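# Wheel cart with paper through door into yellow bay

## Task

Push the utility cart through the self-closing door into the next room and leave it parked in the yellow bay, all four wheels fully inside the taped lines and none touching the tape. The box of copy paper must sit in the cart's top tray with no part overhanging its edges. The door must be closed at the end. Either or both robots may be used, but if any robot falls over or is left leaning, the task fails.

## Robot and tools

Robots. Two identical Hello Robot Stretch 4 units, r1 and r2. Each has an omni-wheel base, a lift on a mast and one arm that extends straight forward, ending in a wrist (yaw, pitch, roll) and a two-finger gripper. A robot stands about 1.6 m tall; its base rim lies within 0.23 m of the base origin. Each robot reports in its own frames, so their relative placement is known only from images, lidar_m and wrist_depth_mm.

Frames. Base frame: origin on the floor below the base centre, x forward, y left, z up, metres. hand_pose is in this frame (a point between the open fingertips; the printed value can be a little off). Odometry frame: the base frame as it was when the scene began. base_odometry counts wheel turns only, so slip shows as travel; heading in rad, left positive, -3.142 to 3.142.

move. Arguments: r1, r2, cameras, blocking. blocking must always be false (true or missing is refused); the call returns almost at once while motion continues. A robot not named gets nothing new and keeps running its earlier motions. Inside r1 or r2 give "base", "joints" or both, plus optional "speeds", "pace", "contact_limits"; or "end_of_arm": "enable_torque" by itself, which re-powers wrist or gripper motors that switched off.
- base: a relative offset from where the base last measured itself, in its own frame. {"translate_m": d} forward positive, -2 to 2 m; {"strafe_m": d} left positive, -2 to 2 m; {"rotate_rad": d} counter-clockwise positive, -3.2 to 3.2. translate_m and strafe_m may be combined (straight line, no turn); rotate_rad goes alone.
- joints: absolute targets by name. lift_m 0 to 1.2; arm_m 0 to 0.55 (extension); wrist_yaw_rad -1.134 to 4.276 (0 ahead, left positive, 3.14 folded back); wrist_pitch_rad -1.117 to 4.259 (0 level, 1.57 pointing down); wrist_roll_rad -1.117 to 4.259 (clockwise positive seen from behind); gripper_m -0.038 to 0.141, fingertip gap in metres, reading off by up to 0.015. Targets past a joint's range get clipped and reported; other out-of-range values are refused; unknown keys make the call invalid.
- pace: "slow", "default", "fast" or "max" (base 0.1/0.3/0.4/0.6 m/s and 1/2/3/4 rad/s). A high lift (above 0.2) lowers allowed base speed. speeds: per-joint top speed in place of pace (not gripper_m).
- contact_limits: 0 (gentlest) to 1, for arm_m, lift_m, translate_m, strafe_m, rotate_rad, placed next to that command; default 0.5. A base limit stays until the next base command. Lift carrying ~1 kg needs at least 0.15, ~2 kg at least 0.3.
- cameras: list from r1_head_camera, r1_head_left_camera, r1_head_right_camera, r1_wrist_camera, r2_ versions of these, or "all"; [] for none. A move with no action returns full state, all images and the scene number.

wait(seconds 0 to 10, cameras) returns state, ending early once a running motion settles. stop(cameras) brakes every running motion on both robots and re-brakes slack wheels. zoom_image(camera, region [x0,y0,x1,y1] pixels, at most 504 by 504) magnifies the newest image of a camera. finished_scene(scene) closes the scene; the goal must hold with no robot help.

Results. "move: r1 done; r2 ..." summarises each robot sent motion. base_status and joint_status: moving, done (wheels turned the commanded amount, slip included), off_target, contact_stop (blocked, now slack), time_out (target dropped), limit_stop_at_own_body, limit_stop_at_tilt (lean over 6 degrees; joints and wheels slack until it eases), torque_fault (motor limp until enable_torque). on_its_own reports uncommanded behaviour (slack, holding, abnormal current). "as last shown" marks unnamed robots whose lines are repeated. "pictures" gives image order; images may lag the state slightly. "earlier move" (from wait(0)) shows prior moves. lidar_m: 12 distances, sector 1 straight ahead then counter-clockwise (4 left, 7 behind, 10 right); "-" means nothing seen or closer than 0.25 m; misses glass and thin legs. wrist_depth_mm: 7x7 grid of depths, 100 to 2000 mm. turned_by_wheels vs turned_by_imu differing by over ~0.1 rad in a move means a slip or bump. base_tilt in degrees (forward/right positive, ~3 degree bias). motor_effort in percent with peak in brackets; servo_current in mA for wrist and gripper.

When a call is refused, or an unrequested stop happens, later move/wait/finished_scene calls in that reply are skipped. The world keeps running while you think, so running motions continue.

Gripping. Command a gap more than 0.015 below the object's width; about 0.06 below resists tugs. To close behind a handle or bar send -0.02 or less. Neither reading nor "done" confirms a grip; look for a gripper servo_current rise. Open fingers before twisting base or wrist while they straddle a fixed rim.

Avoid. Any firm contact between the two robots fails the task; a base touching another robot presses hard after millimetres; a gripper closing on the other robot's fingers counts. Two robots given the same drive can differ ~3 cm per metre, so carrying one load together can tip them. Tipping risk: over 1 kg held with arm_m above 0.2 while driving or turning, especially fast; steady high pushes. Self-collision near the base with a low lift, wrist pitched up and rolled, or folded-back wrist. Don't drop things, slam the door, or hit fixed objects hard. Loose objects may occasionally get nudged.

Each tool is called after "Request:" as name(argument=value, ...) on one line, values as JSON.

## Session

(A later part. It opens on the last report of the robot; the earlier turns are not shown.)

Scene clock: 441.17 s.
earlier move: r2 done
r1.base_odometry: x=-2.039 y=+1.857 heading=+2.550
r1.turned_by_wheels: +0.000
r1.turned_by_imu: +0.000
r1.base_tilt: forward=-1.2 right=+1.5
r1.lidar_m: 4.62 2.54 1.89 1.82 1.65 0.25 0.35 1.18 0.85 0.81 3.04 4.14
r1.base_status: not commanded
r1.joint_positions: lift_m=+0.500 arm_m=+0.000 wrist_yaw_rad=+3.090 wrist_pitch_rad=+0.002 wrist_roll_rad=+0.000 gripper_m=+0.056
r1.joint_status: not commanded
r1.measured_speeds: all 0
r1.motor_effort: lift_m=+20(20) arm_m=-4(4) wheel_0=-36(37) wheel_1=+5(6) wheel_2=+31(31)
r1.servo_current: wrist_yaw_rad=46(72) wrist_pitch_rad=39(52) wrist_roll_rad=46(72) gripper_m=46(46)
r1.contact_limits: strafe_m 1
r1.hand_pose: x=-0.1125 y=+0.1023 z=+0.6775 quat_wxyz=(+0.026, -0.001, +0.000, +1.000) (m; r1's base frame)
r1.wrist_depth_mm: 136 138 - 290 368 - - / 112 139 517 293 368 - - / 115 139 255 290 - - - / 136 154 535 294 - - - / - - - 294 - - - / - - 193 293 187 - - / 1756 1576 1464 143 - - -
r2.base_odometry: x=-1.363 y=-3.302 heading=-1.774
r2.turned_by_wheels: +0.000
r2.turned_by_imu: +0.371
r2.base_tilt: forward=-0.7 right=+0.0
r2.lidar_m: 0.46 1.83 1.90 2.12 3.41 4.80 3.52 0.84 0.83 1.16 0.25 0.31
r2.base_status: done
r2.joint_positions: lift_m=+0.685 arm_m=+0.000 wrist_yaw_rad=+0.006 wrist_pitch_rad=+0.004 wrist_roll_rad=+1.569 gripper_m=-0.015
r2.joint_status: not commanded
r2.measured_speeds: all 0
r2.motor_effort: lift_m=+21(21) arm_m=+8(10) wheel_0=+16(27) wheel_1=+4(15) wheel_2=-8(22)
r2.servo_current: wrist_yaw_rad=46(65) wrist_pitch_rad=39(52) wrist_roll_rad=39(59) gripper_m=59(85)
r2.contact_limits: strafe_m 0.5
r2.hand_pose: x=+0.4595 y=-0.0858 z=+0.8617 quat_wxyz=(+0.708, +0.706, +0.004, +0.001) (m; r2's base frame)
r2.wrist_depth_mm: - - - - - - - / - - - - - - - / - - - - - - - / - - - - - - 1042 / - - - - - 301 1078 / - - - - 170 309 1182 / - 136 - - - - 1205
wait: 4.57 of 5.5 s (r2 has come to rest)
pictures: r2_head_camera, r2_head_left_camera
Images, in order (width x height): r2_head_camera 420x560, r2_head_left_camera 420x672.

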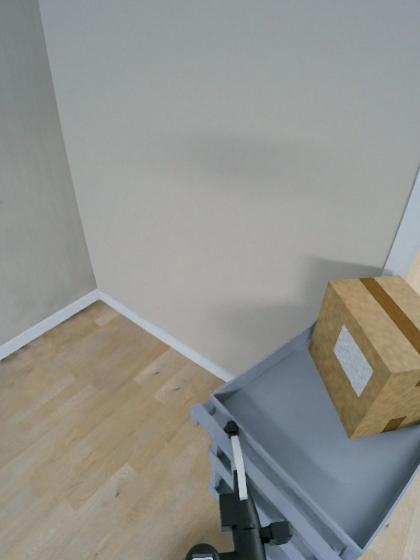

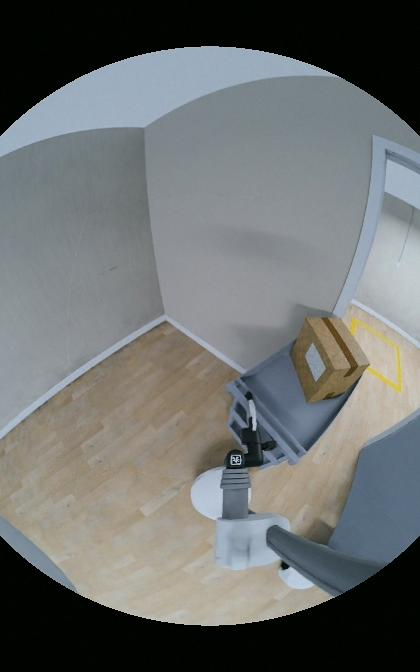

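Request:
move(r2={"base":{"translate_m":-0.3,"strafe_m":0.22},"pace":"slow","contact_limits":{"strafe_m":0.5}}, blocking=false)

Request:
wait(seconds=5)

Request:
move(r2={"base":{"rotate_rad":-0.64},"pace":"slow","contact_limits":{"rotate_rad":0.6}}, blocking=false)

Request:
wait(seconds=3, cameras=["r2_head_camera","r2_head_left_camera","r1_head_right_camera","r2_wrist_camera"])

Scene clock: 455.57 s.
move: r2 moving
r1: as last shown
r1.lidar_m: 4.61 2.59 1.87 1.81 1.63 0.25 0.33 1.13 0.82 0.80 3.05 4.17
r1.motor_effort: lift_m=+20(20) arm_m=-4(4) wheel_0=-37(37) wheel_1=+5(5) wheel_2=+31(31)
r1.servo_current: wrist_yaw_rad=39(59) wrist_pitch_rad=46(52) wrist_roll_rad=46(65) gripper_m=39(52)
r1.contact_limits: strafe_m 1
r1.wrist_depth_mm: 136 138 - 291 368 - - / 112 139 517 294 368 - - / 115 139 254 291 - - - / 137 155 539 293 - - - / - - - 293 - - - / - - 194 291 187 - - / 1756 1537 1464 143 - - -
r2.base_odometry: x=-1.354 y=-3.293 heading=-1.774
r2.turned_by_wheels: +0.000
r2.turned_by_imu: +0.001
r2.base_tilt: forward=-0.7 right=+0.1
r2.lidar_m: 0.45 1.87 1.89 2.14 3.31 4.80 3.51 0.81 0.82 1.17 0.28 0.31
r2.base_status: translate_m moving; strafe_m moving
r2.joint_positions: lift_m=+0.685 arm_m=+0.000 wrist_yaw_rad=+0.003 wrist_pitch_rad=+0.004 wrist_roll_rad=+1.569 gripper_m=-0.015
r2.joint_status: not commanded
r2.measured_speeds: translate_m=-0.043 strafe_m=+0.033 rotate_rad=-0.001 lift_m=+0.000 arm_m=+0.000 wrist_yaw_rad=-0.022 wrist_pitch_rad=+0.000 wrist_roll_rad=+0.000
r2.motor_effort: lift_m=+21(21) arm_m=+5(8) wheel_0=-7(13) wheel_1=+5(7) wheel_2=+8(11)
r2.servo_current: wrist_yaw_rad=52(59) wrist_pitch_rad=39(46) wrist_roll_rad=39(59) gripper_m=52(59)
r2.contact_limits: strafe_m 0.5
r2.hand_pose: x=+0.4594 y=-0.0866 z=+0.8617 quat_wxyz=(+0.708, +0.706, +0.002, -0.001) (m; r2's base frame)
r2.wrist_depth_mm: - - - - - - - / - - - - - - - / - - - - - - 430 / - - - - - - 1042 / - - - - - 303 1078 / - - 182 120 177 301 1118 / - 123 - - - - 1182
pictures: none

Scene clock: 460.00 s.
earlier move: r2 done
r1.base_odometry: x=-2.039 y=+1.857 heading=+2.550
r1.turned_by_wheels: +0.000
r1.turned_by_imu: +0.000
r1.base_tilt: forward=-1.2 right=+1.5
r1.lidar_m: 4.61 2.58 1.89 1.82 1.66 0.27 0.36 1.58 0.95 0.80 0.80 4.15
r1.base_status: not commanded
r1.joint_positions: lift_m=+0.500 arm_m=+0.000 wrist_yaw_rad=+3.090 wrist_pitch_rad=+0.002 wrist_roll_rad=+0.000 gripper_m=+0.056
r1.joint_status: not commanded
r1.measured_speeds: all 0
r1.motor_effort: lift_m=+20(20) arm_m=-4(4) wheel_0=-37(37) wheel_1=+5(6) wheel_2=+31(31)
r1.servo_current: wrist_yaw_rad=39(78) wrist_pitch_rad=46(52) wrist_roll_rad=26(72) gripper_m=39(52)
r1.contact_limits: strafe_m 1
r1.hand_pose: x=-0.1125 y=+0.1023 z=+0.6775 quat_wxyz=(+0.026, -0.001, +0.000, +1.000) (m; r1's base frame)
r1.wrist_depth_mm: 136 138 - 290 370 - - / 112 139 517 294 366 - - / 115 139 254 290 - - - / 136 155 539 291 - - - / - - - 293 - - - / - - 194 294 187 - - / 1808 1537 1464 143 - - -
r2.base_odometry: x=-1.088 y=-3.052 heading=-1.774
r2.turned_by_wheels: +0.000
r2.turned_by_imu: +0.000
r2.base_tilt: forward=-0.7 right=+0.1
r2.lidar_m: 0.41 1.95 1.92 2.16 3.44 4.43 3.47 2.85 0.79 1.20 0.47 0.39
r2.base_status: done
r2.joint_positions: lift_m=+0.685 arm_m=+0.000 wrist_yaw_rad=+0.001 wrist_pitch_rad=+0.004 wrist_roll_rad=+1.569 gripper_m=-0.015
r2.joint_status: not commanded
r2.measured_speeds: all 0
r2.motor_effort: lift_m=+21(21) arm_m=+5(8) wheel_0=-5(16) wheel_1=+5(7) wheel_2=+6(11)
r2.servo_current: wrist_yaw_rad=39(59) wrist_pitch_rad=39(52) wrist_roll_rad=59(65) gripper_m=52(59)
r2.contact_limits: strafe_m 0.5
r2.hand_pose: x=+0.4593 y=-0.0872 z=+0.8617 quat_wxyz=(+0.708, +0.706, +0.002, -0.001) (m; r2's base frame)
r2.wrist_depth_mm: - 397 394 133 188 - - / - 445 449 139 198 - - / - 517 517 146 208 - - / - - 585 155 218 - - / - - - 164 229 1618 488 / - - 182 174 181 1618 1205 / - - - - 259 271 273
wait: 4.43 of 5 s (r2 has come to rest)
pictures: none

Scene clock: 460.50 s.
move: r2 moving
r1: as last shown
r1.lidar_m: 4.61 2.57 1.87 1.81 1.65 0.25 0.34 1.56 0.91 0.78 0.79 4.14
r1.motor_effort: lift_m=+20(20) arm_m=-4(4) wheel_0=-36(37) wheel_1=+5(5) wheel_2=+31(31)
r1.servo_current: wrist_yaw_rad=52(65) wrist_pitch_rad=39(52) wrist_roll_rad=39(59) gripper_m=46(46)
r1.contact_limits: strafe_m 1
r1.wrist_depth_mm: 136 138 - 289 368 - - / 112 139 521 293 368 - - / 115 139 255 290 - - - / 136 155 539 294 - - - / - - - 293 - - - / - - 193 293 187 - - / 1708 1576 1464 143 - - -
r2.base_odometry: x=-1.088 y=-3.052 heading=-1.898
r2.turned_by_wheels: -0.125
r2.turned_by_imu: -0.121
r2.base_tilt: forward=-0.7 right=+0.1
r2.lidar_m: 0.42 1.98 1.91 2.06 2.94 4.42 3.81 2.88 0.79 0.86 0.52 0.42
r2.base_status: rotate_rad moving
r2.joint_positions: lift_m=+0.685 arm_m=+0.000 wrist_yaw_rad=+0.008 wrist_pitch_rad=+0.004 wrist_roll_rad=+1.569 gripper_m=-0.015
r2.joint_status: not commanded
r2.measured_speeds: translate_m=+0.001 strafe_m=-0.001 rotate_rad=-0.494 lift_m=+0.000 arm_m=+0.000 wrist_yaw_rad=+0.000 wrist_pitch_rad=+0.000 wrist_roll_rad=+0.000
r2.motor_effort: lift_m=+21(21) arm_m=+5(5) wheel_0=+12(16) wheel_1=+8(9) wheel_2=+13(13)
r2.servo_current: wrist_yaw_rad=46(59) wrist_pitch_rad=46(46) wrist_roll_rad=46(59) gripper_m=59(59)
r2.contact_limits: rotate_rad 0.6
r2.hand_pose: x=+0.4599 y=-0.0851 z=+0.8617 quat_wxyz=(+0.708, +0.706, +0.004, +0.001) (m; r2's base frame)
r2.wrist_depth_mm: - 473 496 153 208 - - / - 436 442 157 214 - - / - 492 496 161 220 - - / - - 559 166 225 - - / - - 603 170 232 1618 - / - - 181 175 182 1618 1138 / - 140 - - - 279 1098
pictures: none

Scene clock: 461.90 s.
earlier move: r2 done
r1.base_odometry: x=-2.039 y=+1.857 heading=+2.550
r1.turned_by_wheels: +0.000
r1.turned_by_imu: +0.000
r1.base_tilt: forward=-1.2 right=+1.5
r1.lidar_m: 4.59 2.59 1.87 1.82 1.63 0.25 0.32 1.57 0.85 0.79 0.79 4.15
r1.base_status: not commanded
r1.joint_positions: lift_m=+0.500 arm_m=+0.000 wrist_yaw_rad=+3.090 wrist_pitch_rad=+0.002 wrist_roll_rad=+0.000 gripper_m=+0.056
r1.joint_status: not commanded
r1.measured_speeds: all 0
r1.motor_effort: lift_m=+20(20) arm_m=-4(4) wheel_0=-37(37) wheel_1=+5(6) wheel_2=+31(31)
r1.servo_current: wrist_yaw_rad=65(65) wrist_pitch_rad=39(52) wrist_roll_rad=46(72) gripper_m=39(46)
r1.contact_limits: strafe_m 1
r1.hand_pose: x=-0.1125 y=+0.1023 z=+0.6775 quat_wxyz=(+0.026, -0.001, +0.000, +1.000) (m; r1's base frame)
r1.wrist_depth_mm: 136 138 - 290 368 - - / 112 138 521 294 368 - - / 115 139 254 291 - - - / 136 155 530 293 - - - / - - - 293 - - - / - - 193 294 188 - - / 1808 1537 1430 143 - - -
r2.base_odometry: x=-1.088 y=-3.052 heading=-2.413
r2.turned_by_wheels: -0.514
r2.turned_by_imu: -0.500
r2.base_tilt: forward=-0.7 right=+0.1
r2.lidar_m: 0.33 0.47 1.97 1.92 2.06 2.95 - 3.76 2.89 0.80 0.84 0.49
r2.base_status: done
r2.joint_positions: lift_m=+0.685 arm_m=+0.000 wrist_yaw_rad=+0.003 wrist_pitch_rad=+0.004 wrist_roll_rad=+1.569 gripper_m=-0.015
r2.joint_status: not commanded
r2.measured_speeds: all 0
r2.motor_effort: lift_m=+21(21) arm_m=+5(5) wheel_0=+4(16) wheel_1=+3(10) wheel_2=+6(13)
r2.servo_current: wrist_yaw_rad=39(59) wrist_pitch_rad=46(46) wrist_roll_rad=46(59) gripper_m=52(59)
r2.contact_limits: rotate_rad 0.6
r2.hand_pose: x=+0.4595 y=-0.0865 z=+0.8617 quat_wxyz=(+0.708, +0.706, +0.003, +0.000) (m; r2's base frame)
r2.wrist_depth_mm: - - - - - 1708 1138 / - - - 418 - 1708 449 / - - - 324 - 1708 525 / - - - 220 303 1661 - / - - - 190 256 741 - / - 492 186 164 181 - - / - 140 477 - 209 - -
wait: 1.40 of 3 s (r2 has come to rest)
pictures: r1_head_right_camera, r2_head_camera, r2_head_left_camera, r2_wrist_camera
Images, in order (width x height): r1_head_right_camera 420x672, r2_head_camera 420x560, r2_head_left_camera 420x672, r2_wrist_camera 616x392.

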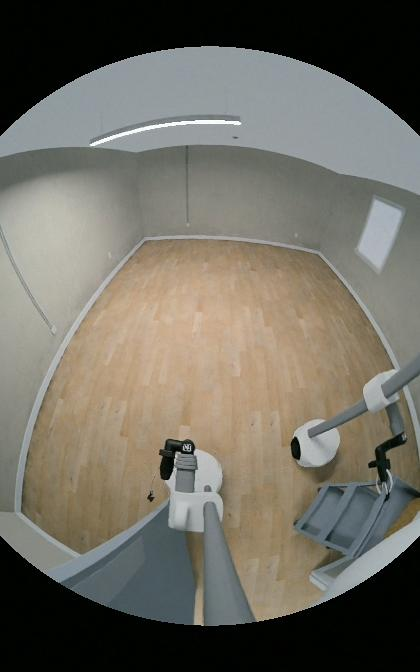

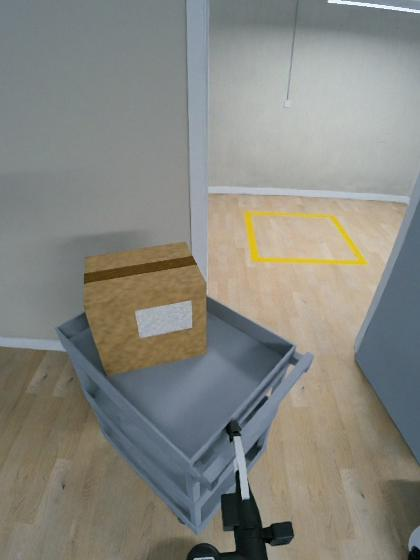

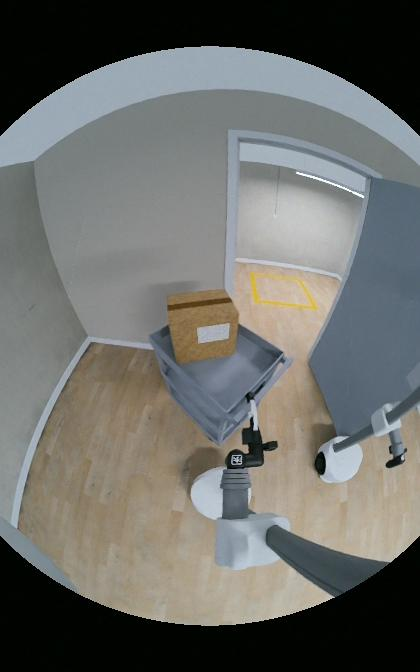

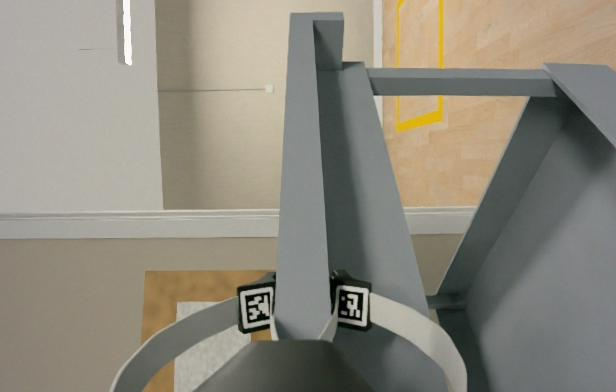

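Request:
move(r1={"base":{"strafe_m":0.2},"contact_limits":{"strafe_m":1.0},"pace":"fast"}, blocking=false)

Request:
wait(seconds=2, cameras=["r1_head_left_camera","r1_head_right_camera","r2_head_left_camera"])

Request:
stop()

Scene clock: 487.40 s.
move: r1 contact_stop
r1.base_odometry: x=-2.062 y=+1.859 heading=+2.504
r1.turned_by_wheels: -0.046
r1.turned_by_imu: -0.046
r1.base_tilt: forward=-1.6 right=+1.2
r1.lidar_m: 4.60 2.69 1.91 1.80 1.74 0.25 0.28 1.59 0.87 0.78 0.80 3.99
r1.base_status: strafe_m contact_stop
r1.joint_positions: lift_m=+0.500 arm_m=+0.000 wrist_yaw_rad=+3.090 wrist_pitch_rad=+0.002 wrist_roll_rad=+0.000 gripper_m=+0.056
r1.joint_status: not commanded
r1.measured_speeds: translate_m=+0.080 strafe_m=-0.016 rotate_rad=-0.025 lift_m=+0.000 arm_m=+0.000 wrist_yaw_rad=+0.000 wrist_pitch_rad=+0.000 wrist_roll_rad=+0.000
r1.on_its_own: the wheels are slack since a contact_stop
r1.motor_effort: lift_m=+20(20) arm_m=-4(4) wheel_0=-2(38) wheel_1=+0(12) wheel_2=+4(33)
r1.servo_current: wrist_yaw_rad=46(65) wrist_pitch_rad=46(46) wrist_roll_rad=65(65) gripper_m=46(52)
r1.contact_limits: strafe_m 1
r1.hand_pose: x=-0.1125 y=+0.1023 z=+0.6775 quat_wxyz=(+0.026, -0.001, +0.000, +1.000) (m; r1's base frame)
r1.wrist_depth_mm: 136 138 452 306 - - - / 110 138 375 306 382 - - / 116 139 254 306 - - - / 135 151 382 307 - - - / - - - 306 - - - / - - 195 304 187 - - / 1808 1499 530 143 - - -
r2: as last shown
r2.turned_by_wheels: +0.000
r2.turned_by_imu: +0.000
r2.base_tilt: forward=-0.6 right=+0.1
r2.lidar_m: 0.36 0.48 1.98 1.92 2.07 2.98 - 3.72 2.90 0.80 0.87 0.47
r2.motor_effort: lift_m=+21(21) arm_m=+5(5) wheel_0=+4(4) wheel_1=+3(3) wheel_2=+6(7)
r2.servo_current: wrist_yaw_rad=52(59) wrist_pitch_rad=46(46) wrist_roll_rad=46(65) gripper_m=46(65)
r2.contact_limits: rotate_rad 0.6
r2.wrist_depth_mm: - - - - - 1708 1205 / - - - 418 - 1708 452 / - - - 324 - 1708 530 / - - - 219 304 1708 - / - - - 190 257 732 - / - 492 187 165 181 - - / - 140 473 - 209 - -
pictures: none

not run: a stop that you did not command came earlier in this reply.

Scene clock: 488.00 s.
earlier move: r1 contact_stop
stop: r1's wheels hold again
r1.base_odometry: x=-2.064 y=+1.860 heading=+2.505
r1.turned_by_wheels: +0.000
r1.turned_by_imu: +0.001
r1.base_tilt: forward=-1.5 right=+1.3
r1.lidar_m: 4.59 2.70 1.90 1.80 1.77 0.27 0.25 1.60 0.86 0.80 0.79 4.00
r1.base_status: strafe_m contact_stop (by the wheels' count: +0.013 of +0.200)
r1.joint_positions: lift_m=+0.500 arm_m=+0.000 wrist_yaw_rad=+3.090 wrist_pitch_rad=+0.002 wrist_roll_rad=+0.000 gripper_m=+0.056
r1.joint_status: not commanded
r1.measured_speeds: all 0
r1.motor_effort: lift_m=+20(20) arm_m=+4(4) wheel_0=-10(38) wheel_1=-3(12) wheel_2=+11(33)
r1.servo_current: wrist_yaw_rad=46(65) wrist_pitch_rad=46(46) wrist_roll_rad=46(65) gripper_m=46(52)
r1.contact_limits: strafe_m 1
r1.hand_pose: x=-0.1126 y=+0.1023 z=+0.6775 quat_wxyz=(+0.026, -0.001, +0.000, +1.000) (m; r1's base frame)
r1.wrist_depth_mm: 136 139 351 309 - - - / 114 139 303 384 - - - / 118 140 301 309 - - - / 137 160 304 309 - - - / - - 407 309 - - - / - - 198 310 188 - - / 1756 1537 449 137 - - -
r2.base_odometry: x=-1.088 y=-3.052 heading=-2.413
r2.turned_by_wheels: +0.000
r2.turned_by_imu: +0.000
r2.base_tilt: forward=-0.7 right=+0.0
r2.lidar_m: 0.36 0.51 2.00 1.92 2.04 2.98 - 3.75 2.88 0.81 0.88 0.50
r2.base_status: not commanded
r2.joint_positions: lift_m=+0.685 arm_m=+0.000 wrist_yaw_rad=+0.003 wrist_pitch_rad=+0.004 wrist_roll_rad=+1.569 gripper_m=-0.015
r2.joint_status: not commanded
r2.measured_speeds: all 0
r2.motor_effort: lift_m=+21(21) arm_m=+5(5) wheel_0=+4(4) wheel_1=+3(3) wheel_2=+7(7)
r2.servo_current: wrist_yaw_rad=52(59) wrist_pitch_rad=39(46) wrist_roll_rad=46(65) gripper_m=52(65)
r2.contact_limits: rotate_rad 0.6
r2.hand_pose: x=+0.4595 y=-0.0865 z=+0.8617 quat_wxyz=(+0.708, +0.706, +0.003, +0.000) (m; r2's base frame)
r2.wrist_depth_mm: - - - - - 1661 1160 / - - - 418 - 1708 449 / - - - 324 - 1708 530 / - - - 218 303 1661 - / - - - 190 257 741 - / - 496 186 165 182 - - / - 140 477 - 209 - -
pictures: none

Request:
move(r2={"base":{"translate_m":-0.6,"strafe_m":0.1},"pace":"slow","contact_limits":{"strafe_m":0.5}}, blocking=false)

Request:
wait(seconds=7.5, cameras=["r2_head_camera","r2_head_left_camera","r1_head_left_camera","r1_head_right_camera"])

Scene clock: 508.53 s.
move: r2 moving
r1: as last shown
r1.turned_by_imu: +0.000
r1.lidar_m: 4.60 2.67 1.89 1.79 1.76 0.26 0.27 1.62 0.85 0.77 0.82 3.96
r1.motor_effort: lift_m=+20(20) arm_m=+4(4) wheel_0=-10(11) wheel_1=-2(3) wheel_2=+11(12)
r1.servo_current: wrist_yaw_rad=52(59) wrist_pitch_rad=39(52) wrist_roll_rad=52(59) gripper_m=39(46)
r1.contact_limits: strafe_m 1
r1.wrist_depth_mm: 136 139 353 309 - - - / 114 139 303 384 - - - / 117 140 298 310 - - - / 137 160 303 309 - - - / - - 410 310 - - - / - - 197 310 188 - - / 1708 1537 452 137 - - -
r2.base_odometry: x=-1.077 y=-3.046 heading=-2.412
r2.turned_by_wheels: +0.000
r2.turned_by_imu: +0.001
r2.base_tilt: forward=-0.7 right=+0.1
r2.lidar_m: 0.36 0.49 1.98 1.91 2.05 2.91 - 3.73 2.89 0.81 0.87 0.50
r2.base_status: translate_m moving; strafe_m moving
r2.joint_positions: lift_m=+0.685 arm_m=+0.000 wrist_yaw_rad=+0.003 wrist_pitch_rad=+0.004 wrist_roll_rad=+1.569 gripper_m=-0.015
r2.joint_status: not commanded
r2.measured_speeds: translate_m=-0.049 strafe_m=+0.008 rotate_rad=+0.000 lift_m=+0.000 arm_m=+0.000 wrist_yaw_rad=+0.000 wrist_pitch_rad=+0.000 wrist_roll_rad=+0.000
r2.motor_effort: lift_m=+21(21) arm_m=+5(5) wheel_0=-3(9) wheel_1=-7(7) wheel_2=+13(13)
r2.servo_current: wrist_yaw_rad=46(59) wrist_pitch_rad=46(52) wrist_roll_rad=59(59) gripper_m=52(59)
r2.contact_limits: strafe_m 0.5
r2.hand_pose: x=+0.4595 y=-0.0865 z=+0.8617 quat_wxyz=(+0.708, +0.706, +0.003, +0.000) (m; r2's base frame)
r2.wrist_depth_mm: - - - - - 1661 1160 / - - - 410 - 1576 452 / - - - 322 - 1708 549 / - - - 217 301 683 - / - - - 190 256 759 - / - 496 186 169 181 - - / - 140 480 - 209 - -
pictures: none

Scene clock: 515.40 s.
earlier move: r2 done
r1.base_odometry: x=-2.064 y=+1.860 heading=+2.505
r1.turned_by_wheels: +0.000
r1.turned_by_imu: +0.000
r1.base_tilt: forward=-1.5 right=+1.2
r1.lidar_m: 4.59 2.69 1.91 1.80 1.74 0.25 0.25 1.61 0.87 0.70 0.69 1.19
r1.base_status: not commanded
r1.joint_positions: lift_m=+0.500 arm_m=+0.000 wrist_yaw_rad=+3.090 wrist_pitch_rad=+0.002 wrist_roll_rad=+0.000 gripper_m=+0.056
r1.joint_status: not commanded
r1.measured_speeds: all 0
r1.motor_effort: lift_m=+20(20) arm_m=+4(4) wheel_0=-10(11) wheel_1=-3(3) wheel_2=+11(12)
r1.servo_current: wrist_yaw_rad=52(72) wrist_pitch_rad=39(52) wrist_roll_rad=52(65) gripper_m=46(52)
r1.contact_limits: strafe_m 1
r1.hand_pose: x=-0.1126 y=+0.1023 z=+0.6775 quat_wxyz=(+0.026, -0.001, +0.000, +1.000) (m; r1's base frame)
r1.wrist_depth_mm: 136 139 351 309 - - - / 114 139 303 379 - - - / 117 140 303 309 - - - / 137 160 304 309 - - - / - - 413 310 - - - / - - 198 310 187 - - / 1756 1499 452 137 - - -
r2.base_odometry: x=-0.574 y=-2.728 heading=-2.413
r2.turned_by_wheels: -0.001
r2.turned_by_imu: -0.002
r2.base_tilt: forward=-0.7 right=+0.0
r2.lidar_m: 0.38 2.11 1.92 1.85 2.01 2.91 3.87 3.81 2.96 2.87 1.09 0.41
r2.base_status: done
r2.joint_positions: lift_m=+0.685 arm_m=+0.000 wrist_yaw_rad=-0.001 wrist_pitch_rad=+0.004 wrist_roll_rad=+1.569 gripper_m=-0.015
r2.joint_status: not commanded
r2.measured_speeds: all 0
r2.motor_effort: lift_m=+21(21) arm_m=+4(5) wheel_0=-7(14) wheel_1=-6(8) wheel_2=+5(14)
r2.servo_current: wrist_yaw_rad=46(65) wrist_pitch_rad=39(52) wrist_roll_rad=52(59) gripper_m=59(59)
r2.contact_limits: strafe_m 0.5
r2.hand_pose: x=+0.4592 y=-0.0877 z=+0.8617 quat_wxyz=(+0.708, +0.706, +0.001, -0.002) (m; r2's base frame)
r2.wrist_depth_mm: - - - 211 279 1708 - / - - - 204 267 1661 - / 1756 - 549 194 257 809 - / 1756 512 508 187 248 842 - / - 535 535 182 240 - - / - - 186 177 181 - - / - 121 - - 226 123 477
wait: 6.87 of 7.5 s (r2 has come to rest)
pictures: r1_head_left_camera, r1_head_right_camera, r2_head_camera, r2_head_left_camera
Images, in order (width x height): r1_head_left_camera 420x672, r1_head_right_camera 420x672, r2_head_camera 420x560, r2_head_left_camera 420x672.

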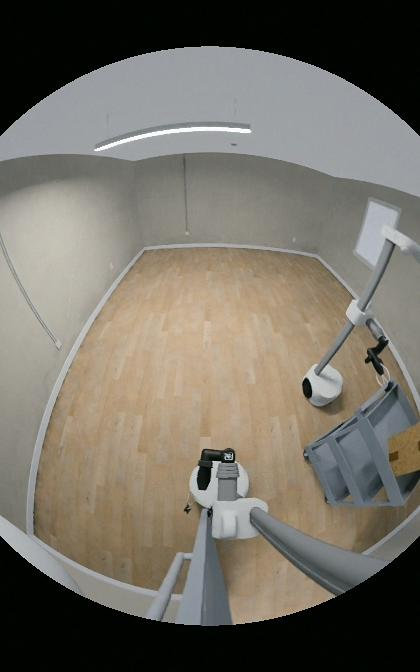

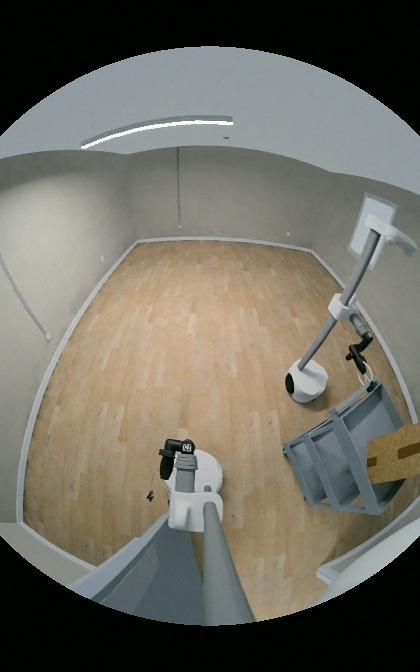

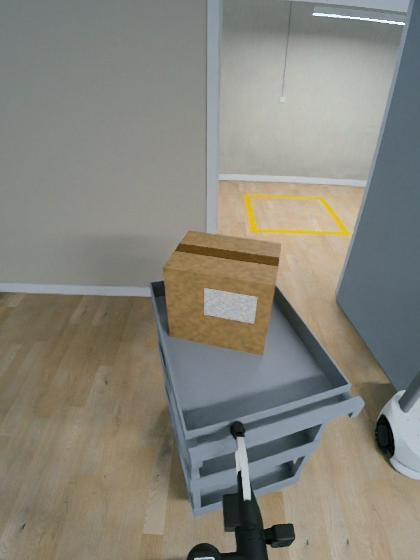

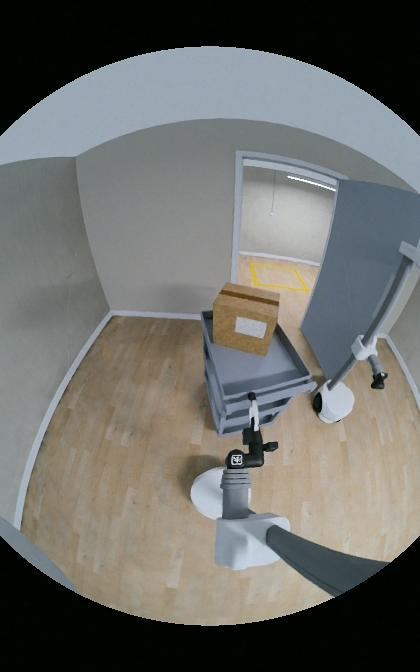

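Request:
move(r2={"base":{"rotate_rad":-0.3},"pace":"slow","contact_limits":{"rotate_rad":0.6}}, blocking=false)

Request:
wait(seconds=2)

Request:
move(r2={"base":{"translate_m":-0.21,"strafe_m":0.3},"pace":"slow","contact_limits":{"strafe_m":0.5}}, blocking=false)

Request:
wait(seconds=5, cameras=["r2_head_camera","r2_head_left_camera","r1_head_right_camera"])

Scene clock: 529.77 s.
move: r2 moving
r1: as last shown
r1.base_tilt: forward=-1.5 right=+1.3
r1.lidar_m: 4.60 2.71 1.90 1.80 1.74 0.25 0.26 1.59 0.87 0.66 0.65 1.14
r1.motor_effort: lift_m=+20(20) arm_m=+4(4) wheel_0=-11(11) wheel_1=-2(3) wheel_2=+12(12)
r1.servo_current: wrist_yaw_rad=46(52) wrist_pitch_rad=46(46) wrist_roll_rad=52(59) gripper_m=39(46)
r1.contact_limits: strafe_m 1
r1.wrist_depth_mm: 136 139 353 307 - - - / 114 139 304 382 - - - / 118 139 300 309 - - - / 137 160 303 309 - - - / - - 413 310 - - - / - - 197 310 188 - - / 1756 1537 452 137 - - -
r2.base_odometry: x=-0.574 y=-2.728 heading=-2.536
r2.turned_by_wheels: -0.123
r2.turned_by_imu: -0.119
r2.base_tilt: forward=-0.6 right=+0.1
r2.lidar_m: 0.34 0.84 1.98 1.85 1.93 2.57 3.92 3.94 3.03 2.88 1.08 0.48
r2.base_status: rotate_rad moving
r2.joint_positions: lift_m=+0.685 arm_m=+0.000 wrist_yaw_rad=+0.009 wrist_pitch_rad=+0.004 wrist_roll_rad=+1.569 gripper_m=-0.015
r2.joint_status: not commanded
r2.measured_speeds: translate_m=+0.001 strafe_m=-0.001 rotate_rad=-0.487 lift_m=+0.000 arm_m=+0.000 wrist_yaw_rad=+0.002 wrist_pitch_rad=+0.000 wrist_roll_rad=+0.000
r2.motor_effort: lift_m=+21(21) arm_m=+4(5) wheel_0=+13(13) wheel_1=+8(8) wheel_2=+15(15)
r2.servo_current: wrist_yaw_rad=65(65) wrist_pitch_rad=46(52) wrist_roll_rad=46(52) gripper_m=52(59)
r2.contact_limits: rotate_rad 0.6
r2.hand_pose: x=+0.4600 y=-0.0848 z=+0.8617 quat_wxyz=(+0.708, +0.706, +0.005, +0.002) (m; r2's base frame)
r2.wrist_depth_mm: - - - 235 307 1661 488 / 1708 - - 220 289 1708 - / 1708 - - 208 272 788 - / 1708 - 504 197 259 - - / - 521 517 186 243 854 - / - - 535 177 181 - - / - 122 - - 224 - -
pictures: none

Scene clock: 530.67 s.
earlier move: r2 done
r1.base_odometry: x=-2.064 y=+1.860 heading=+2.505
r1.turned_by_wheels: +0.000
r1.turned_by_imu: +0.000
r1.base_tilt: forward=-1.5 right=+1.3
r1.lidar_m: 4.60 2.69 1.91 1.80 1.74 0.25 0.25 1.61 0.87 0.60 0.59 1.17
r1.base_status: not commanded
r1.joint_positions: lift_m=+0.500 arm_m=+0.000 wrist_yaw_rad=+3.090 wrist_pitch_rad=+0.002 wrist_roll_rad=+0.000 gripper_m=+0.056
r1.joint_status: not commanded
r1.measured_speeds: all 0
r1.motor_effort: lift_m=+20(20) arm_m=+4(4) wheel_0=-10(11) wheel_1=-2(3) wheel_2=+11(12)
r1.servo_current: wrist_yaw_rad=59(72) wrist_pitch_rad=46(52) wrist_roll_rad=46(59) gripper_m=46(52)
r1.contact_limits: strafe_m 1
r1.hand_pose: x=-0.1126 y=+0.1023 z=+0.6775 quat_wxyz=(+0.026, -0.001, +0.000, +1.000) (m; r1's base frame)
r1.wrist_depth_mm: 137 139 349 309 - - - / 114 139 303 384 - - - / 118 139 301 309 - - - / 137 160 304 310 - - - / - - 407 309 - - - / - - 198 309 187 - - / 1808 1464 452 137 - - -
r2.base_odometry: x=-0.574 y=-2.728 heading=-2.712
r2.turned_by_wheels: -0.176
r2.turned_by_imu: -0.171
r2.base_tilt: forward=-0.7 right=+0.1
r2.lidar_m: 0.38 0.57 2.11 1.87 1.88 2.22 3.80 3.84 3.27 2.85 1.12 0.48
r2.base_status: done
r2.joint_positions: lift_m=+0.685 arm_m=+0.000 wrist_yaw_rad=-0.003 wrist_pitch_rad=+0.004 wrist_roll_rad=+1.569 gripper_m=-0.015
r2.joint_status: not commanded
r2.measured_speeds: all 0
r2.motor_effort: lift_m=+21(21) arm_m=+4(5) wheel_0=+4(13) wheel_1=+4(8) wheel_2=+3(15)
r2.servo_current: wrist_yaw_rad=52(65) wrist_pitch_rad=39(52) wrist_roll_rad=52(59) gripper_m=52(59)
r2.contact_limits: rotate_rad 0.6
r2.hand_pose: x=+0.4590 y=-0.0882 z=+0.8617 quat_wxyz=(+0.708, +0.706, +0.001, -0.003) (m; r2's base frame)
r2.wrist_depth_mm: - - - 382 - - 1118 / - - - 353 404 439 439 / - - - 243 330 1661 - / 1808 - - 213 291 1863 - / - - 508 189 253 820 - / 1708 - 186 170 181 - - / - 140 484 - 211 - -
wait: 0.90 of 2 s (r2 has come to rest)
pictures: none

Scene clock: 531.17 s.
move: r2 moving
r1: as last shown
r1.lidar_m: 4.60 2.67 1.91 1.80 1.72 0.25 0.25 1.59 0.84 0.62 0.60 1.19
r1.motor_effort: lift_m=+20(20) arm_m=+4(4) wheel_0=-11(11) wheel_1=-3(3) wheel_2=+11(12)
r1.servo_current: wrist_yaw_rad=39(59) wrist_pitch_rad=46(52) wrist_roll_rad=46(52) gripper_m=46(46)
r1.contact_limits: strafe_m 1
r1.wrist_depth_mm: 137 138 353 309 - - - / 114 139 304 382 - - - / 117 139 298 310 - - - / 137 160 303 307 - - - / - - 410 310 - - - / - - 198 312 188 - - / 1756 1537 452 137 - - -
r2.base_odometry: x=-0.563 y=-2.734 heading=-2.712
r2.turned_by_wheels: +0.000
r2.turned_by_imu: +0.000
r2.base_tilt: forward=-0.7 right=+0.1
r2.lidar_m: 0.34 0.56 2.13 1.85 1.88 2.23 3.82 3.82 3.30 2.89 1.15 0.50
r2.base_status: translate_m moving; strafe_m moving
r2.joint_positions: lift_m=+0.685 arm_m=+0.000 wrist_yaw_rad=-0.003 wrist_pitch_rad=+0.004 wrist_roll_rad=+1.569 gripper_m=-0.015
r2.joint_status: not commanded
r2.measured_speeds: translate_m=-0.028 strafe_m=+0.040 rotate_rad=-0.002 lift_m=+0.000 arm_m=+0.000 wrist_yaw_rad=+0.000 wrist_pitch_rad=+0.000 wrist_roll_rad=+0.000
r2.motor_effort: lift_m=+21(21) arm_m=+4(5) wheel_0=-9(11) wheel_1=+4(7) wheel_2=+9(10)
r2.servo_current: wrist_yaw_rad=52(59) wrist_pitch_rad=52(52) wrist_roll_rad=33(59) gripper_m=46(59)
r2.contact_limits: strafe_m 0.5
r2.hand_pose: x=+0.4590 y=-0.0882 z=+0.8617 quat_wxyz=(+0.708, +0.706, +0.001, -0.003) (m; r2's base frame)
r2.wrist_depth_mm: - - - 384 - - 1118 / - - - 347 379 1366 484 / - - - 240 329 1863 - / - - - 211 287 741 - / - - 504 189 252 831 - / 1661 - 185 170 181 - - / - 140 488 - 211 - -
pictures: none

Scene clock: 535.60 s.
earlier move: r2 done
r1.base_odometry: x=-2.064 y=+1.860 heading=+2.505
r1.turned_by_wheels: +0.000
r1.turned_by_imu: +0.000
r1.base_tilt: forward=-1.5 right=+1.3
r1.lidar_m: 4.58 2.66 1.90 1.79 1.75 0.25 0.25 1.61 1.62 0.75 0.81 3.99
r1.base_status: not commanded
r1.joint_positions: lift_m=+0.500 arm_m=+0.000 wrist_yaw_rad=+3.090 wrist_pitch_rad=+0.002 wrist_roll_rad=+0.000 gripper_m=+0.056
r1.joint_status: not commanded
r1.measured_speeds: all 0
r1.motor_effort: lift_m=+20(20) arm_m=+4(4) wheel_0=-10(11) wheel_1=-2(3) wheel_2=+12(12)
r1.servo_current: wrist_yaw_rad=52(78) wrist_pitch_rad=39(52) wrist_roll_rad=39(65) gripper_m=46(52)
r1.contact_limits: strafe_m 1
r1.hand_pose: x=-0.1126 y=+0.1023 z=+0.6775 quat_wxyz=(+0.026, -0.001, +0.000, +1.000) (m; r1's base frame)
r1.wrist_depth_mm: 136 138 351 309 - - - / 114 139 303 384 - - - / 117 139 300 310 - - - / 137 160 303 307 - - - / - - 410 309 - - - / - - 198 307 187 - - / 1756 1537 452 137 - - -
r2.base_odometry: x=-0.258 y=-2.913 heading=-2.712
r2.turned_by_wheels: +0.000
r2.turned_by_imu: -0.001
r2.base_tilt: forward=-0.7 right=+0.0
r2.lidar_m: 0.39 2.10 1.77 1.54 1.53 1.83 3.44 3.71 3.64 3.22 1.45 0.43
r2.base_status: done
r2.joint_positions: lift_m=+0.685 arm_m=+0.000 wrist_yaw_rad=-0.003 wrist_pitch_rad=+0.004 wrist_roll_rad=+1.569 gripper_m=-0.015
r2.joint_status: not commanded
r2.measured_speeds: all 0
r2.motor_effort: lift_m=+21(21) arm_m=+4(5) wheel_0=-6(17) wheel_1=+5(7) wheel_2=+5(10)
r2.servo_current: wrist_yaw_rad=52(59) wrist_pitch_rad=39(52) wrist_roll_rad=46(59) gripper_m=52(59)
r2.contact_limits: strafe_m 0.5
r2.hand_pose: x=+0.4590 y=-0.0884 z=+0.8617 quat_wxyz=(+0.708, +0.706, +0.000, -0.003) (m; r2's base frame)
r2.wrist_depth_mm: - - - 184 248 1464 - / - - 627 183 244 798 - / - - 484 181 242 854 - / - - 521 179 239 831 - / - 1921 564 178 237 831 - / - - 184 176 181 - - / - 122 - - 231 1397 1160
wait: 4.43 of 5 s (r2 has come to rest)
pictures: r1_head_right_camera, r2_head_camera, r2_head_left_camera
Images, in order (width x height): r1_head_right_camera 420x672, r2_head_camera 420x560, r2_head_left_camera 420x672.

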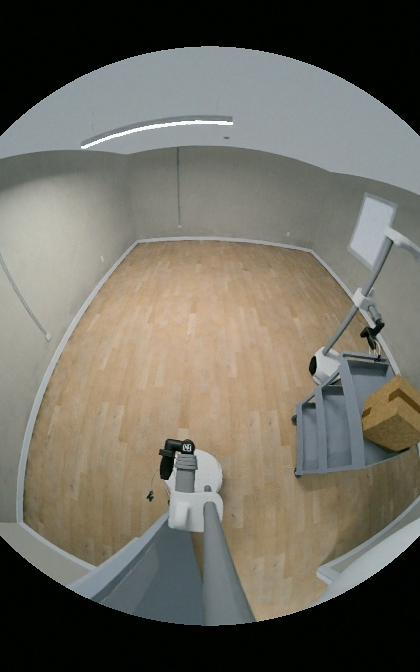

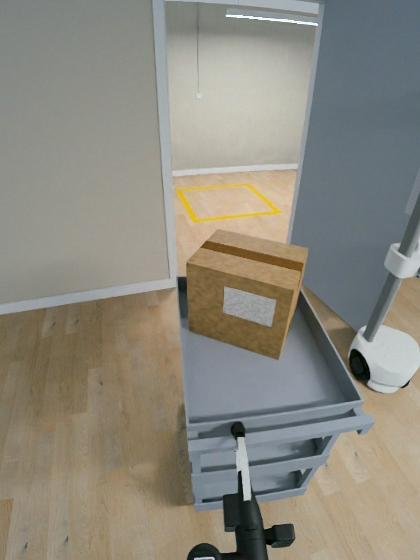

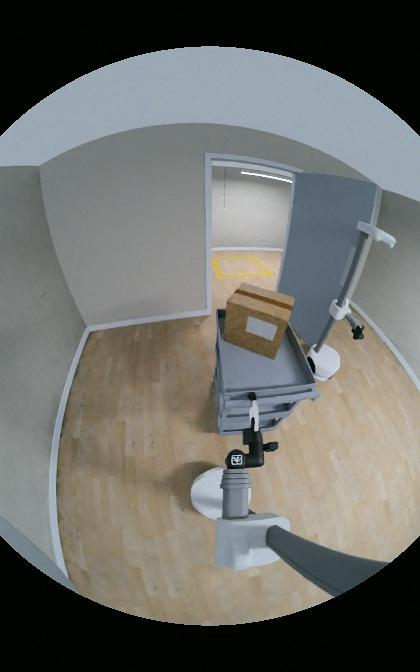

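Request:
move(r2={"base":{"translate_m":0.1,"strafe_m":0.07},"pace":"slow","contact_limits":{"strafe_m":0.4}}, blocking=false)

Request:
wait(seconds=2.5)

Request:
move(r2={"base":{"translate_m":0.4},"pace":"slow","contact_limits":{"translate_m":0.4}}, blocking=false)

Request:
wait(seconds=5.5, cameras=["r2_head_camera","r2_head_left_camera","r1_head_right_camera"])

Scene clock: 550.10 s.
move: r2 moving
r1: as last shown
r1.base_tilt: forward=-1.6 right=+1.3
r1.lidar_m: 4.60 2.69 1.92 1.79 1.75 0.25 0.25 1.61 1.65 0.75 0.84 3.97
r1.motor_effort: lift_m=+20(20) arm_m=+4(4) wheel_0=-11(11) wheel_1=-2(3) wheel_2=+11(12)
r1.servo_current: wrist_yaw_rad=59(65) wrist_pitch_rad=39(46) wrist_roll_rad=46(65) gripper_m=46(46)
r1.contact_limits: strafe_m 1
r1.wrist_depth_mm: 136 138 355 307 - - - / 114 139 301 382 - - - / 118 139 300 310 - - - / 137 160 304 309 - - - / - - 410 309 - - - / - - 197 310 187 - - / 1808 1537 455 137 - - -
r2.base_odometry: x=-0.265 y=-2.924 heading=-2.713
r2.turned_by_wheels: -0.001
r2.turned_by_imu: +0.000
r2.base_tilt: forward=-0.7 right=+0.1
r2.lidar_m: 0.39 2.12 1.73 1.53 1.53 1.82 3.41 3.70 3.68 3.21 1.46 0.45
r2.base_status: translate_m moving; strafe_m moving
r2.joint_positions: lift_m=+0.685 arm_m=+0.000 wrist_yaw_rad=-0.003 wrist_pitch_rad=+0.004 wrist_roll_rad=+1.569 gripper_m=-0.015
r2.joint_status: not commanded
r2.measured_speeds: translate_m=+0.044 strafe_m=+0.031 rotate_rad=+0.001 lift_m=+0.000 arm_m=+0.000 wrist_yaw_rad=+0.000 wrist_pitch_rad=+0.000 wrist_roll_rad=+0.000
r2.motor_effort: lift_m=+21(21) arm_m=+4(5) wheel_0=-3(10) wheel_1=+8(9) wheel_2=-13(14)
r2.servo_current: wrist_yaw_rad=46(59) wrist_pitch_rad=46(52) wrist_roll_rad=46(59) gripper_m=59(59)
r2.contact_limits: strafe_m 0.4
r2.hand_pose: x=+0.4590 y=-0.0884 z=+0.8617 quat_wxyz=(+0.708, +0.706, +0.000, -0.003) (m; r2's base frame)
r2.wrist_depth_mm: - - - 183 246 1499 - / - - 621 182 243 788 - / - - 480 180 242 842 - / - - 521 179 237 842 - / - 1921 564 178 236 831 - / - - 186 175 181 - - / - 122 - - - 1397 1182
pictures: none

Scene clock: 552.00 s.
earlier move: r2 done
r1.base_odometry: x=-2.064 y=+1.860 heading=+2.505
r1.turned_by_wheels: +0.000
r1.turned_by_imu: +0.000
r1.base_tilt: forward=-1.6 right=+1.3
r1.lidar_m: 4.59 2.68 1.91 1.80 1.75 0.25 0.26 1.60 1.63 0.77 0.87 3.99
r1.base_status: not commanded
r1.joint_positions: lift_m=+0.500 arm_m=+0.000 wrist_yaw_rad=+3.090 wrist_pitch_rad=+0.002 wrist_roll_rad=+0.000 gripper_m=+0.056
r1.joint_status: not commanded
r1.measured_speeds: all 0
r1.motor_effort: lift_m=+20(20) arm_m=+4(4) wheel_0=-10(11) wheel_1=-3(3) wheel_2=+11(12)
r1.servo_current: wrist_yaw_rad=46(72) wrist_pitch_rad=39(52) wrist_roll_rad=59(65) gripper_m=46(46)
r1.contact_limits: strafe_m 1
r1.hand_pose: x=-0.1126 y=+0.1023 z=+0.6775 quat_wxyz=(+0.026, -0.001, +0.000, +1.000) (m; r1's base frame)
r1.wrist_depth_mm: 136 139 353 309 - - - / 114 139 303 382 - - - / 117 140 301 309 - - - / 137 160 303 309 - - - / - - 410 310 - - - / - - 198 309 187 - - / 1808 1576 452 137 - - -
r2.base_odometry: x=-0.320 y=-3.018 heading=-2.712
r2.turned_by_wheels: +0.001
r2.turned_by_imu: +0.001
r2.base_tilt: forward=-0.7 right=+0.1
r2.lidar_m: 0.40 2.00 1.71 1.49 1.47 1.79 3.31 3.82 3.70 3.25 0.57 0.41
r2.base_status: done
r2.joint_positions: lift_m=+0.685 arm_m=+0.000 wrist_yaw_rad=-0.002 wrist_pitch_rad=+0.004 wrist_roll_rad=+1.569 gripper_m=-0.015
r2.joint_status: not commanded
r2.measured_speeds: all 0
r2.motor_effort: lift_m=+21(21) arm_m=+4(5) wheel_0=+0(10) wheel_1=+4(9) wheel_2=-8(14)
r2.servo_current: wrist_yaw_rad=46(59) wrist_pitch_rad=39(52) wrist_roll_rad=46(59) gripper_m=52(65)
r2.contact_limits: strafe_m 0.4
r2.hand_pose: x=+0.4591 y=-0.0880 z=+0.8617 quat_wxyz=(+0.708, +0.706, +0.001, -0.002) (m; r2's base frame)
r2.wrist_depth_mm: - - - 167 227 654 - / - 1983 455 169 229 820 - / - 1921 484 171 230 831 - / - - 530 232 233 831 - / - - 591 174 235 - - / - - 181 175 182 1618 535 / - 122 - - - 1397 1205
wait: 1.90 of 2.5 s (r2 has come to rest)
pictures: none

Scene clock: 552.50 s.
move: r2 moving
r1: as last shown
r1.base_tilt: forward=-1.5 right=+1.3
r1.lidar_m: 4.60 2.70 1.90 1.80 1.77 0.25 0.25 1.61 1.66 0.76 0.86 3.98
r1.motor_effort: lift_m=+20(20) arm_m=+4(4) wheel_0=-11(11) wheel_1=-2(3) wheel_2=+12(12)
r1.servo_current: wrist_yaw_rad=59(59) wrist_pitch_rad=39(46) wrist_roll_rad=52(59) gripper_m=39(46)
r1.contact_limits: strafe_m 1
r1.wrist_depth_mm: 137 138 353 309 - - - / 114 139 304 382 - - - / 117 140 303 310 - - - / 137 160 304 309 - - - / - - 410 310 - - - / - - 198 310 188 - - / 1708 1537 449 137 - - -
r2.base_odometry: x=-0.331 y=-3.023 heading=-2.712
r2.turned_by_wheels: +0.000
r2.turned_by_imu: +0.001
r2.base_tilt: forward=-0.7 right=+0.1
r2.lidar_m: 0.40 2.01 1.70 1.50 1.48 1.78 3.32 3.84 3.70 3.25 0.56 0.43
r2.base_status: translate_m moving
r2.joint_positions: lift_m=+0.685 arm_m=+0.000 wrist_yaw_rad=-0.001 wrist_pitch_rad=+0.004 wrist_roll_rad=+1.569 gripper_m=-0.015
r2.joint_status: not commanded
r2.measured_speeds: translate_m=+0.048 strafe_m=+0.000 rotate_rad=-0.001 lift_m=+0.000 arm_m=+0.000 wrist_yaw_rad=+0.000 wrist_pitch_rad=+0.000 wrist_roll_rad=+0.000
r2.motor_effort: lift_m=+21(21) arm_m=+4(5) wheel_0=+9(12) wheel_1=+7(7) wheel_2=-12(13)
r2.servo_current: wrist_yaw_rad=52(52) wrist_pitch_rad=39(52) wrist_roll_rad=52(59) gripper_m=52(52)
r2.contact_limits: translate_m 0.4
r2.hand_pose: x=+0.4591 y=-0.0878 z=+0.8617 quat_wxyz=(+0.708, +0.706, +0.001, -0.002) (m; r2's base frame)
r2.wrist_depth_mm: - - - 167 226 - - / - 1983 459 168 227 809 - / - 1921 484 170 229 820 - / 1863 - 535 230 232 831 - / - - 591 173 233 - - / - - 182 174 181 1576 480 / - - - - - 1366 1182
pictures: none

Scene clock: 557.27 s.
earlier move: r2 done
r1.base_odometry: x=-2.064 y=+1.860 heading=+2.505
r1.turned_by_wheels: +0.000
r1.turned_by_imu: +0.000
r1.base_tilt: forward=-1.5 right=+1.3
r1.lidar_m: 4.60 2.69 1.88 1.79 1.76 0.25 0.25 1.59 0.56 0.58 0.89 3.99
r1.base_status: not commanded
r1.joint_positions: lift_m=+0.500 arm_m=+0.000 wrist_yaw_rad=+3.090 wrist_pitch_rad=+0.002 wrist_roll_rad=+0.000 gripper_m=+0.056
r1.joint_status: not commanded
r1.measured_speeds: all 0
r1.motor_effort: lift_m=+20(20) arm_m=+4(4) wheel_0=-11(11) wheel_1=-2(3) wheel_2=+12(12)
r1.servo_current: wrist_yaw_rad=52(72) wrist_pitch_rad=39(52) wrist_roll_rad=46(72) gripper_m=39(52)
r1.contact_limits: strafe_m 1
r1.hand_pose: x=-0.1126 y=+0.1023 z=+0.6775 quat_wxyz=(+0.026, -0.001, +0.000, +1.000) (m; r1's base frame)
r1.wrist_depth_mm: 136 139 353 309 - - - / 114 139 303 379 - - - / 118 139 301 309 - - - / 137 160 303 309 - - - / - - 410 310 - - - / - - 198 309 187 - - / 1756 1499 449 137 - - -
r2.base_odometry: x=-0.683 y=-3.184 heading=-2.712
r2.turned_by_wheels: +0.000
r2.turned_by_imu: +0.002
r2.base_tilt: forward=-0.7 right=+0.1
r2.lidar_m: 0.44 1.63 1.80 1.58 1.58 1.86 3.59 4.20 3.59 3.14 0.40 0.39
r2.base_status: done
r2.joint_positions: lift_m=+0.685 arm_m=+0.000 wrist_yaw_rad=+0.001 wrist_pitch_rad=+0.004 wrist_roll_rad=+1.569 gripper_m=-0.015
r2.joint_status: not commanded
r2.measured_speeds: all 0
r2.motor_effort: lift_m=+21(21) arm_m=+4(5) wheel_0=+4(14) wheel_1=+4(8) wheel_2=-6(13)
r2.servo_current: wrist_yaw_rad=39(59) wrist_pitch_rad=39(52) wrist_roll_rad=52(59) gripper_m=46(59)
r2.contact_limits: translate_m 0.4
r2.hand_pose: x=+0.4593 y=-0.0872 z=+0.8617 quat_wxyz=(+0.708, +0.706, +0.002, -0.001) (m; r2's base frame)
r2.wrist_depth_mm: - 397 389 113 170 - - / 1576 488 459 121 180 - - / - - 554 131 193 - - / - - - 141 208 1708 - / - - - 153 228 1537 488 / - - 180 171 182 1366 1182 / - 122 - - 272 286 294
wait: 4.77 of 5.5 s (r2 has come to rest)
pictures: r1_head_right_camera, r2_head_camera, r2_head_left_camera
Images, in order (width x height): r1_head_right_camera 420x672, r2_head_camera 420x560, r2_head_left_camera 420x672.

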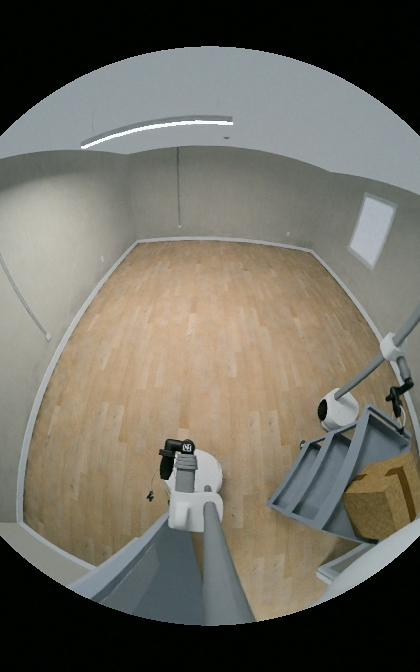

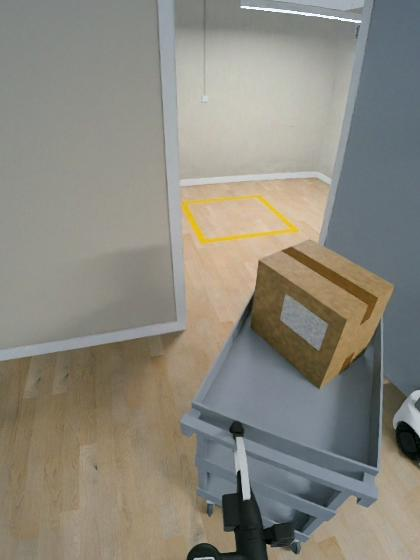

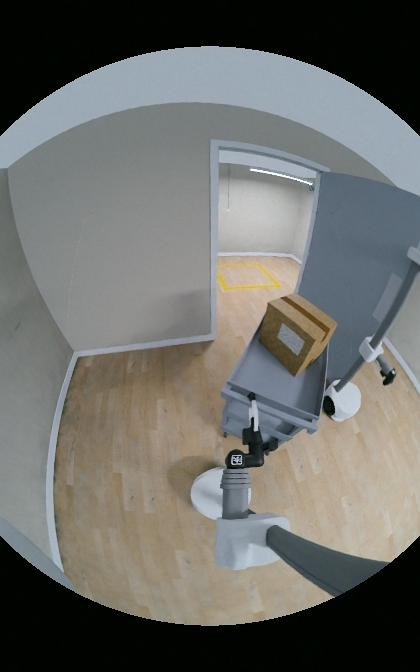

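Request:
move(r2={"base":{"strafe_m":-0.22,"translate_m":0.05},"pace":"slow","contact_limits":{"strafe_m":0.4}}, blocking=false)

Request:
wait(seconds=4, cameras=["r2_head_camera","r2_head_left_camera","r1_head_right_camera"])

Scene clock: 564.33 s.
move: r2 moving
r1: as last shown
r1.lidar_m: 4.60 2.69 1.91 1.80 1.73 0.25 0.26 1.60 0.54 0.58 0.94 4.00
r1.motor_effort: lift_m=+20(20) arm_m=+4(4) wheel_0=-10(11) wheel_1=-3(3) wheel_2=+11(12)
r1.servo_current: wrist_yaw_rad=26(52) wrist_pitch_rad=46(46) wrist_roll_rad=52(59) gripper_m=46(46)
r1.contact_limits: strafe_m 1
r1.wrist_depth_mm: 136 139 353 309 - - - / 114 139 304 379 - - - / 117 140 301 310 - - - / 137 160 303 309 - - - / - - 410 310 - - - / - - 198 309 187 - - / 1756 1499 449 137 - - -
r2.base_odometry: x=-0.691 y=-3.174 heading=-2.712
r2.turned_by_wheels: +0.000
r2.turned_by_imu: +0.001
r2.base_tilt: forward=-0.7 right=+0.0
r2.lidar_m: 0.42 1.63 1.83 1.57 1.57 1.89 3.60 4.20 3.59 3.16 0.41 0.38
r2.base_status: translate_m moving; strafe_m moving
r2.joint_positions: lift_m=+0.685 arm_m=+0.000 wrist_yaw_rad=+0.001 wrist_pitch_rad=+0.004 wrist_roll_rad=+1.569 gripper_m=-0.015
r2.joint_status: not commanded
r2.measured_speeds: translate_m=+0.011 strafe_m=-0.050 rotate_rad=+0.002 lift_m=+0.000 arm_m=+0.000 wrist_yaw_rad=+0.013 wrist_pitch_rad=+0.000 wrist_roll_rad=+0.000
r2.motor_effort: lift_m=+21(21) arm_m=+4(5) wheel_0=+9(14) wheel_1=-6(8) wheel_2=-6(9)
r2.servo_current: wrist_yaw_rad=46(52) wrist_pitch_rad=39(46) wrist_roll_rad=52(59) gripper_m=59(59)
r2.contact_limits: strafe_m 0.4
r2.hand_pose: x=+0.4594 y=-0.0870 z=+0.8617 quat_wxyz=(+0.708, +0.706, +0.002, -0.001) (m; r2's base frame)
r2.wrist_depth_mm: - 394 387 108 164 - - / 1618 488 455 119 176 - - / - - 554 127 191 - - / - - - 137 207 1661 535 / - - - 150 225 1430 477 / - - 181 169 182 1366 1160 / - - - - 289 287 296
pictures: none

Scene clock: 567.33 s.
earlier move: r2 done
r1.base_odometry: x=-2.064 y=+1.860 heading=+2.505
r1.turned_by_wheels: +0.000
r1.turned_by_imu: +0.000
r1.base_tilt: forward=-1.6 right=+1.3
r1.lidar_m: 4.60 2.69 1.89 1.81 1.72 0.25 0.26 1.61 0.45 0.48 0.67 4.02
r1.base_status: not commanded
r1.joint_positions: lift_m=+0.500 arm_m=+0.000 wrist_yaw_rad=+3.090 wrist_pitch_rad=+0.002 wrist_roll_rad=+0.000 gripper_m=+0.056
r1.joint_status: not commanded
r1.measured_speeds: all 0
r1.motor_effort: lift_m=+20(20) arm_m=+4(4) wheel_0=-11(11) wheel_1=-3(3) wheel_2=+11(12)
r1.servo_current: wrist_yaw_rad=46(59) wrist_pitch_rad=39(52) wrist_roll_rad=46(65) gripper_m=39(46)
r1.contact_limits: strafe_m 1
r1.hand_pose: x=-0.1126 y=+0.1023 z=+0.6775 quat_wxyz=(+0.026, -0.001, +0.000, +1.000) (m; r1's base frame)
r1.wrist_depth_mm: 136 138 351 307 - - - / 114 139 306 382 - - - / 117 140 303 309 - - - / 137 160 303 310 - - - / - - 413 309 - - - / - - 197 309 187 - - / 1808 1537 449 137 - - -
r2.base_odometry: x=-0.820 y=-3.005 heading=-2.712
r2.turned_by_wheels: +0.000
r2.turned_by_imu: +0.001
r2.base_tilt: forward=-0.7 right=+0.1
r2.lidar_m: 0.42 1.62 1.93 1.81 1.79 2.13 3.95 4.19 3.34 2.94 0.46 0.39
r2.base_status: done
r2.joint_positions: lift_m=+0.685 arm_m=+0.000 wrist_yaw_rad=+0.004 wrist_pitch_rad=+0.004 wrist_roll_rad=+1.569 gripper_m=-0.015
r2.joint_status: not commanded
r2.measured_speeds: all 0
r2.motor_effort: lift_m=+21(21) arm_m=+4(5) wheel_0=+6(16) wheel_1=-4(8) wheel_2=-3(9)
r2.servo_current: wrist_yaw_rad=46(59) wrist_pitch_rad=46(52) wrist_roll_rad=46(65) gripper_m=46(59)
r2.contact_limits: strafe_m 0.4
r2.hand_pose: x=+0.4596 y=-0.0864 z=+0.8617 quat_wxyz=(+0.708, +0.706, +0.003, +0.000) (m; r2's base frame)
r2.wrist_depth_mm: - 392 394 129 183 - - / 1618 455 442 135 192 - - / - - 517 142 205 - - / - - 615 150 216 - - / - - - 162 229 1618 492 / - - 185 173 181 1430 1182 / - - - - 262 278 291
wait: 3.00 of 4 s (r2 has come to rest)
pictures: r1_head_right_camera, r2_head_camera, r2_head_left_camera
Images, in order (width x height): r1_head_right_camera 420x672, r2_head_camera 420x560, r2_head_left_camera 420x672.

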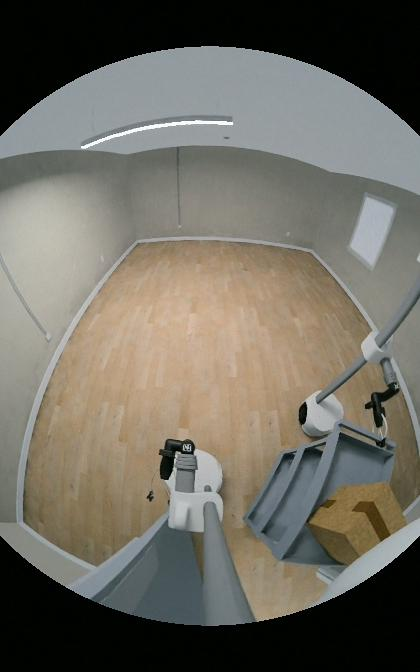

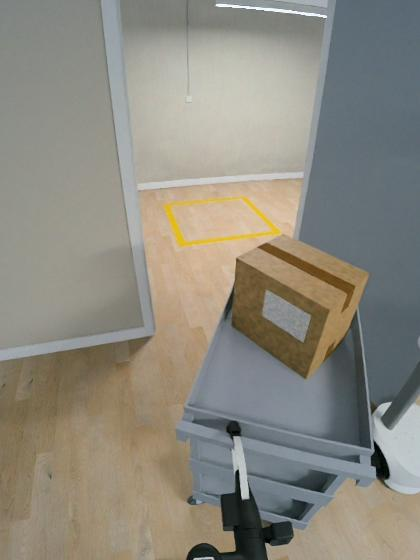

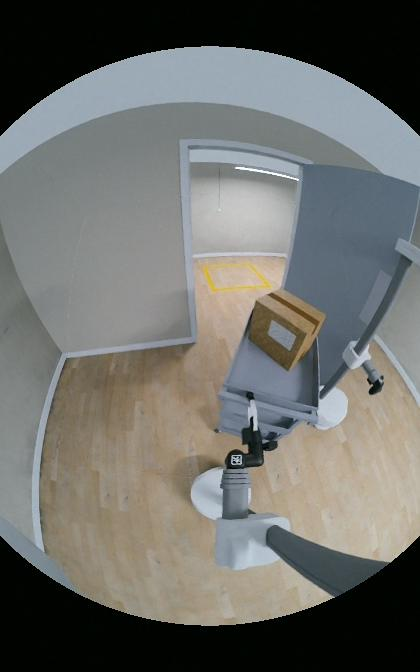

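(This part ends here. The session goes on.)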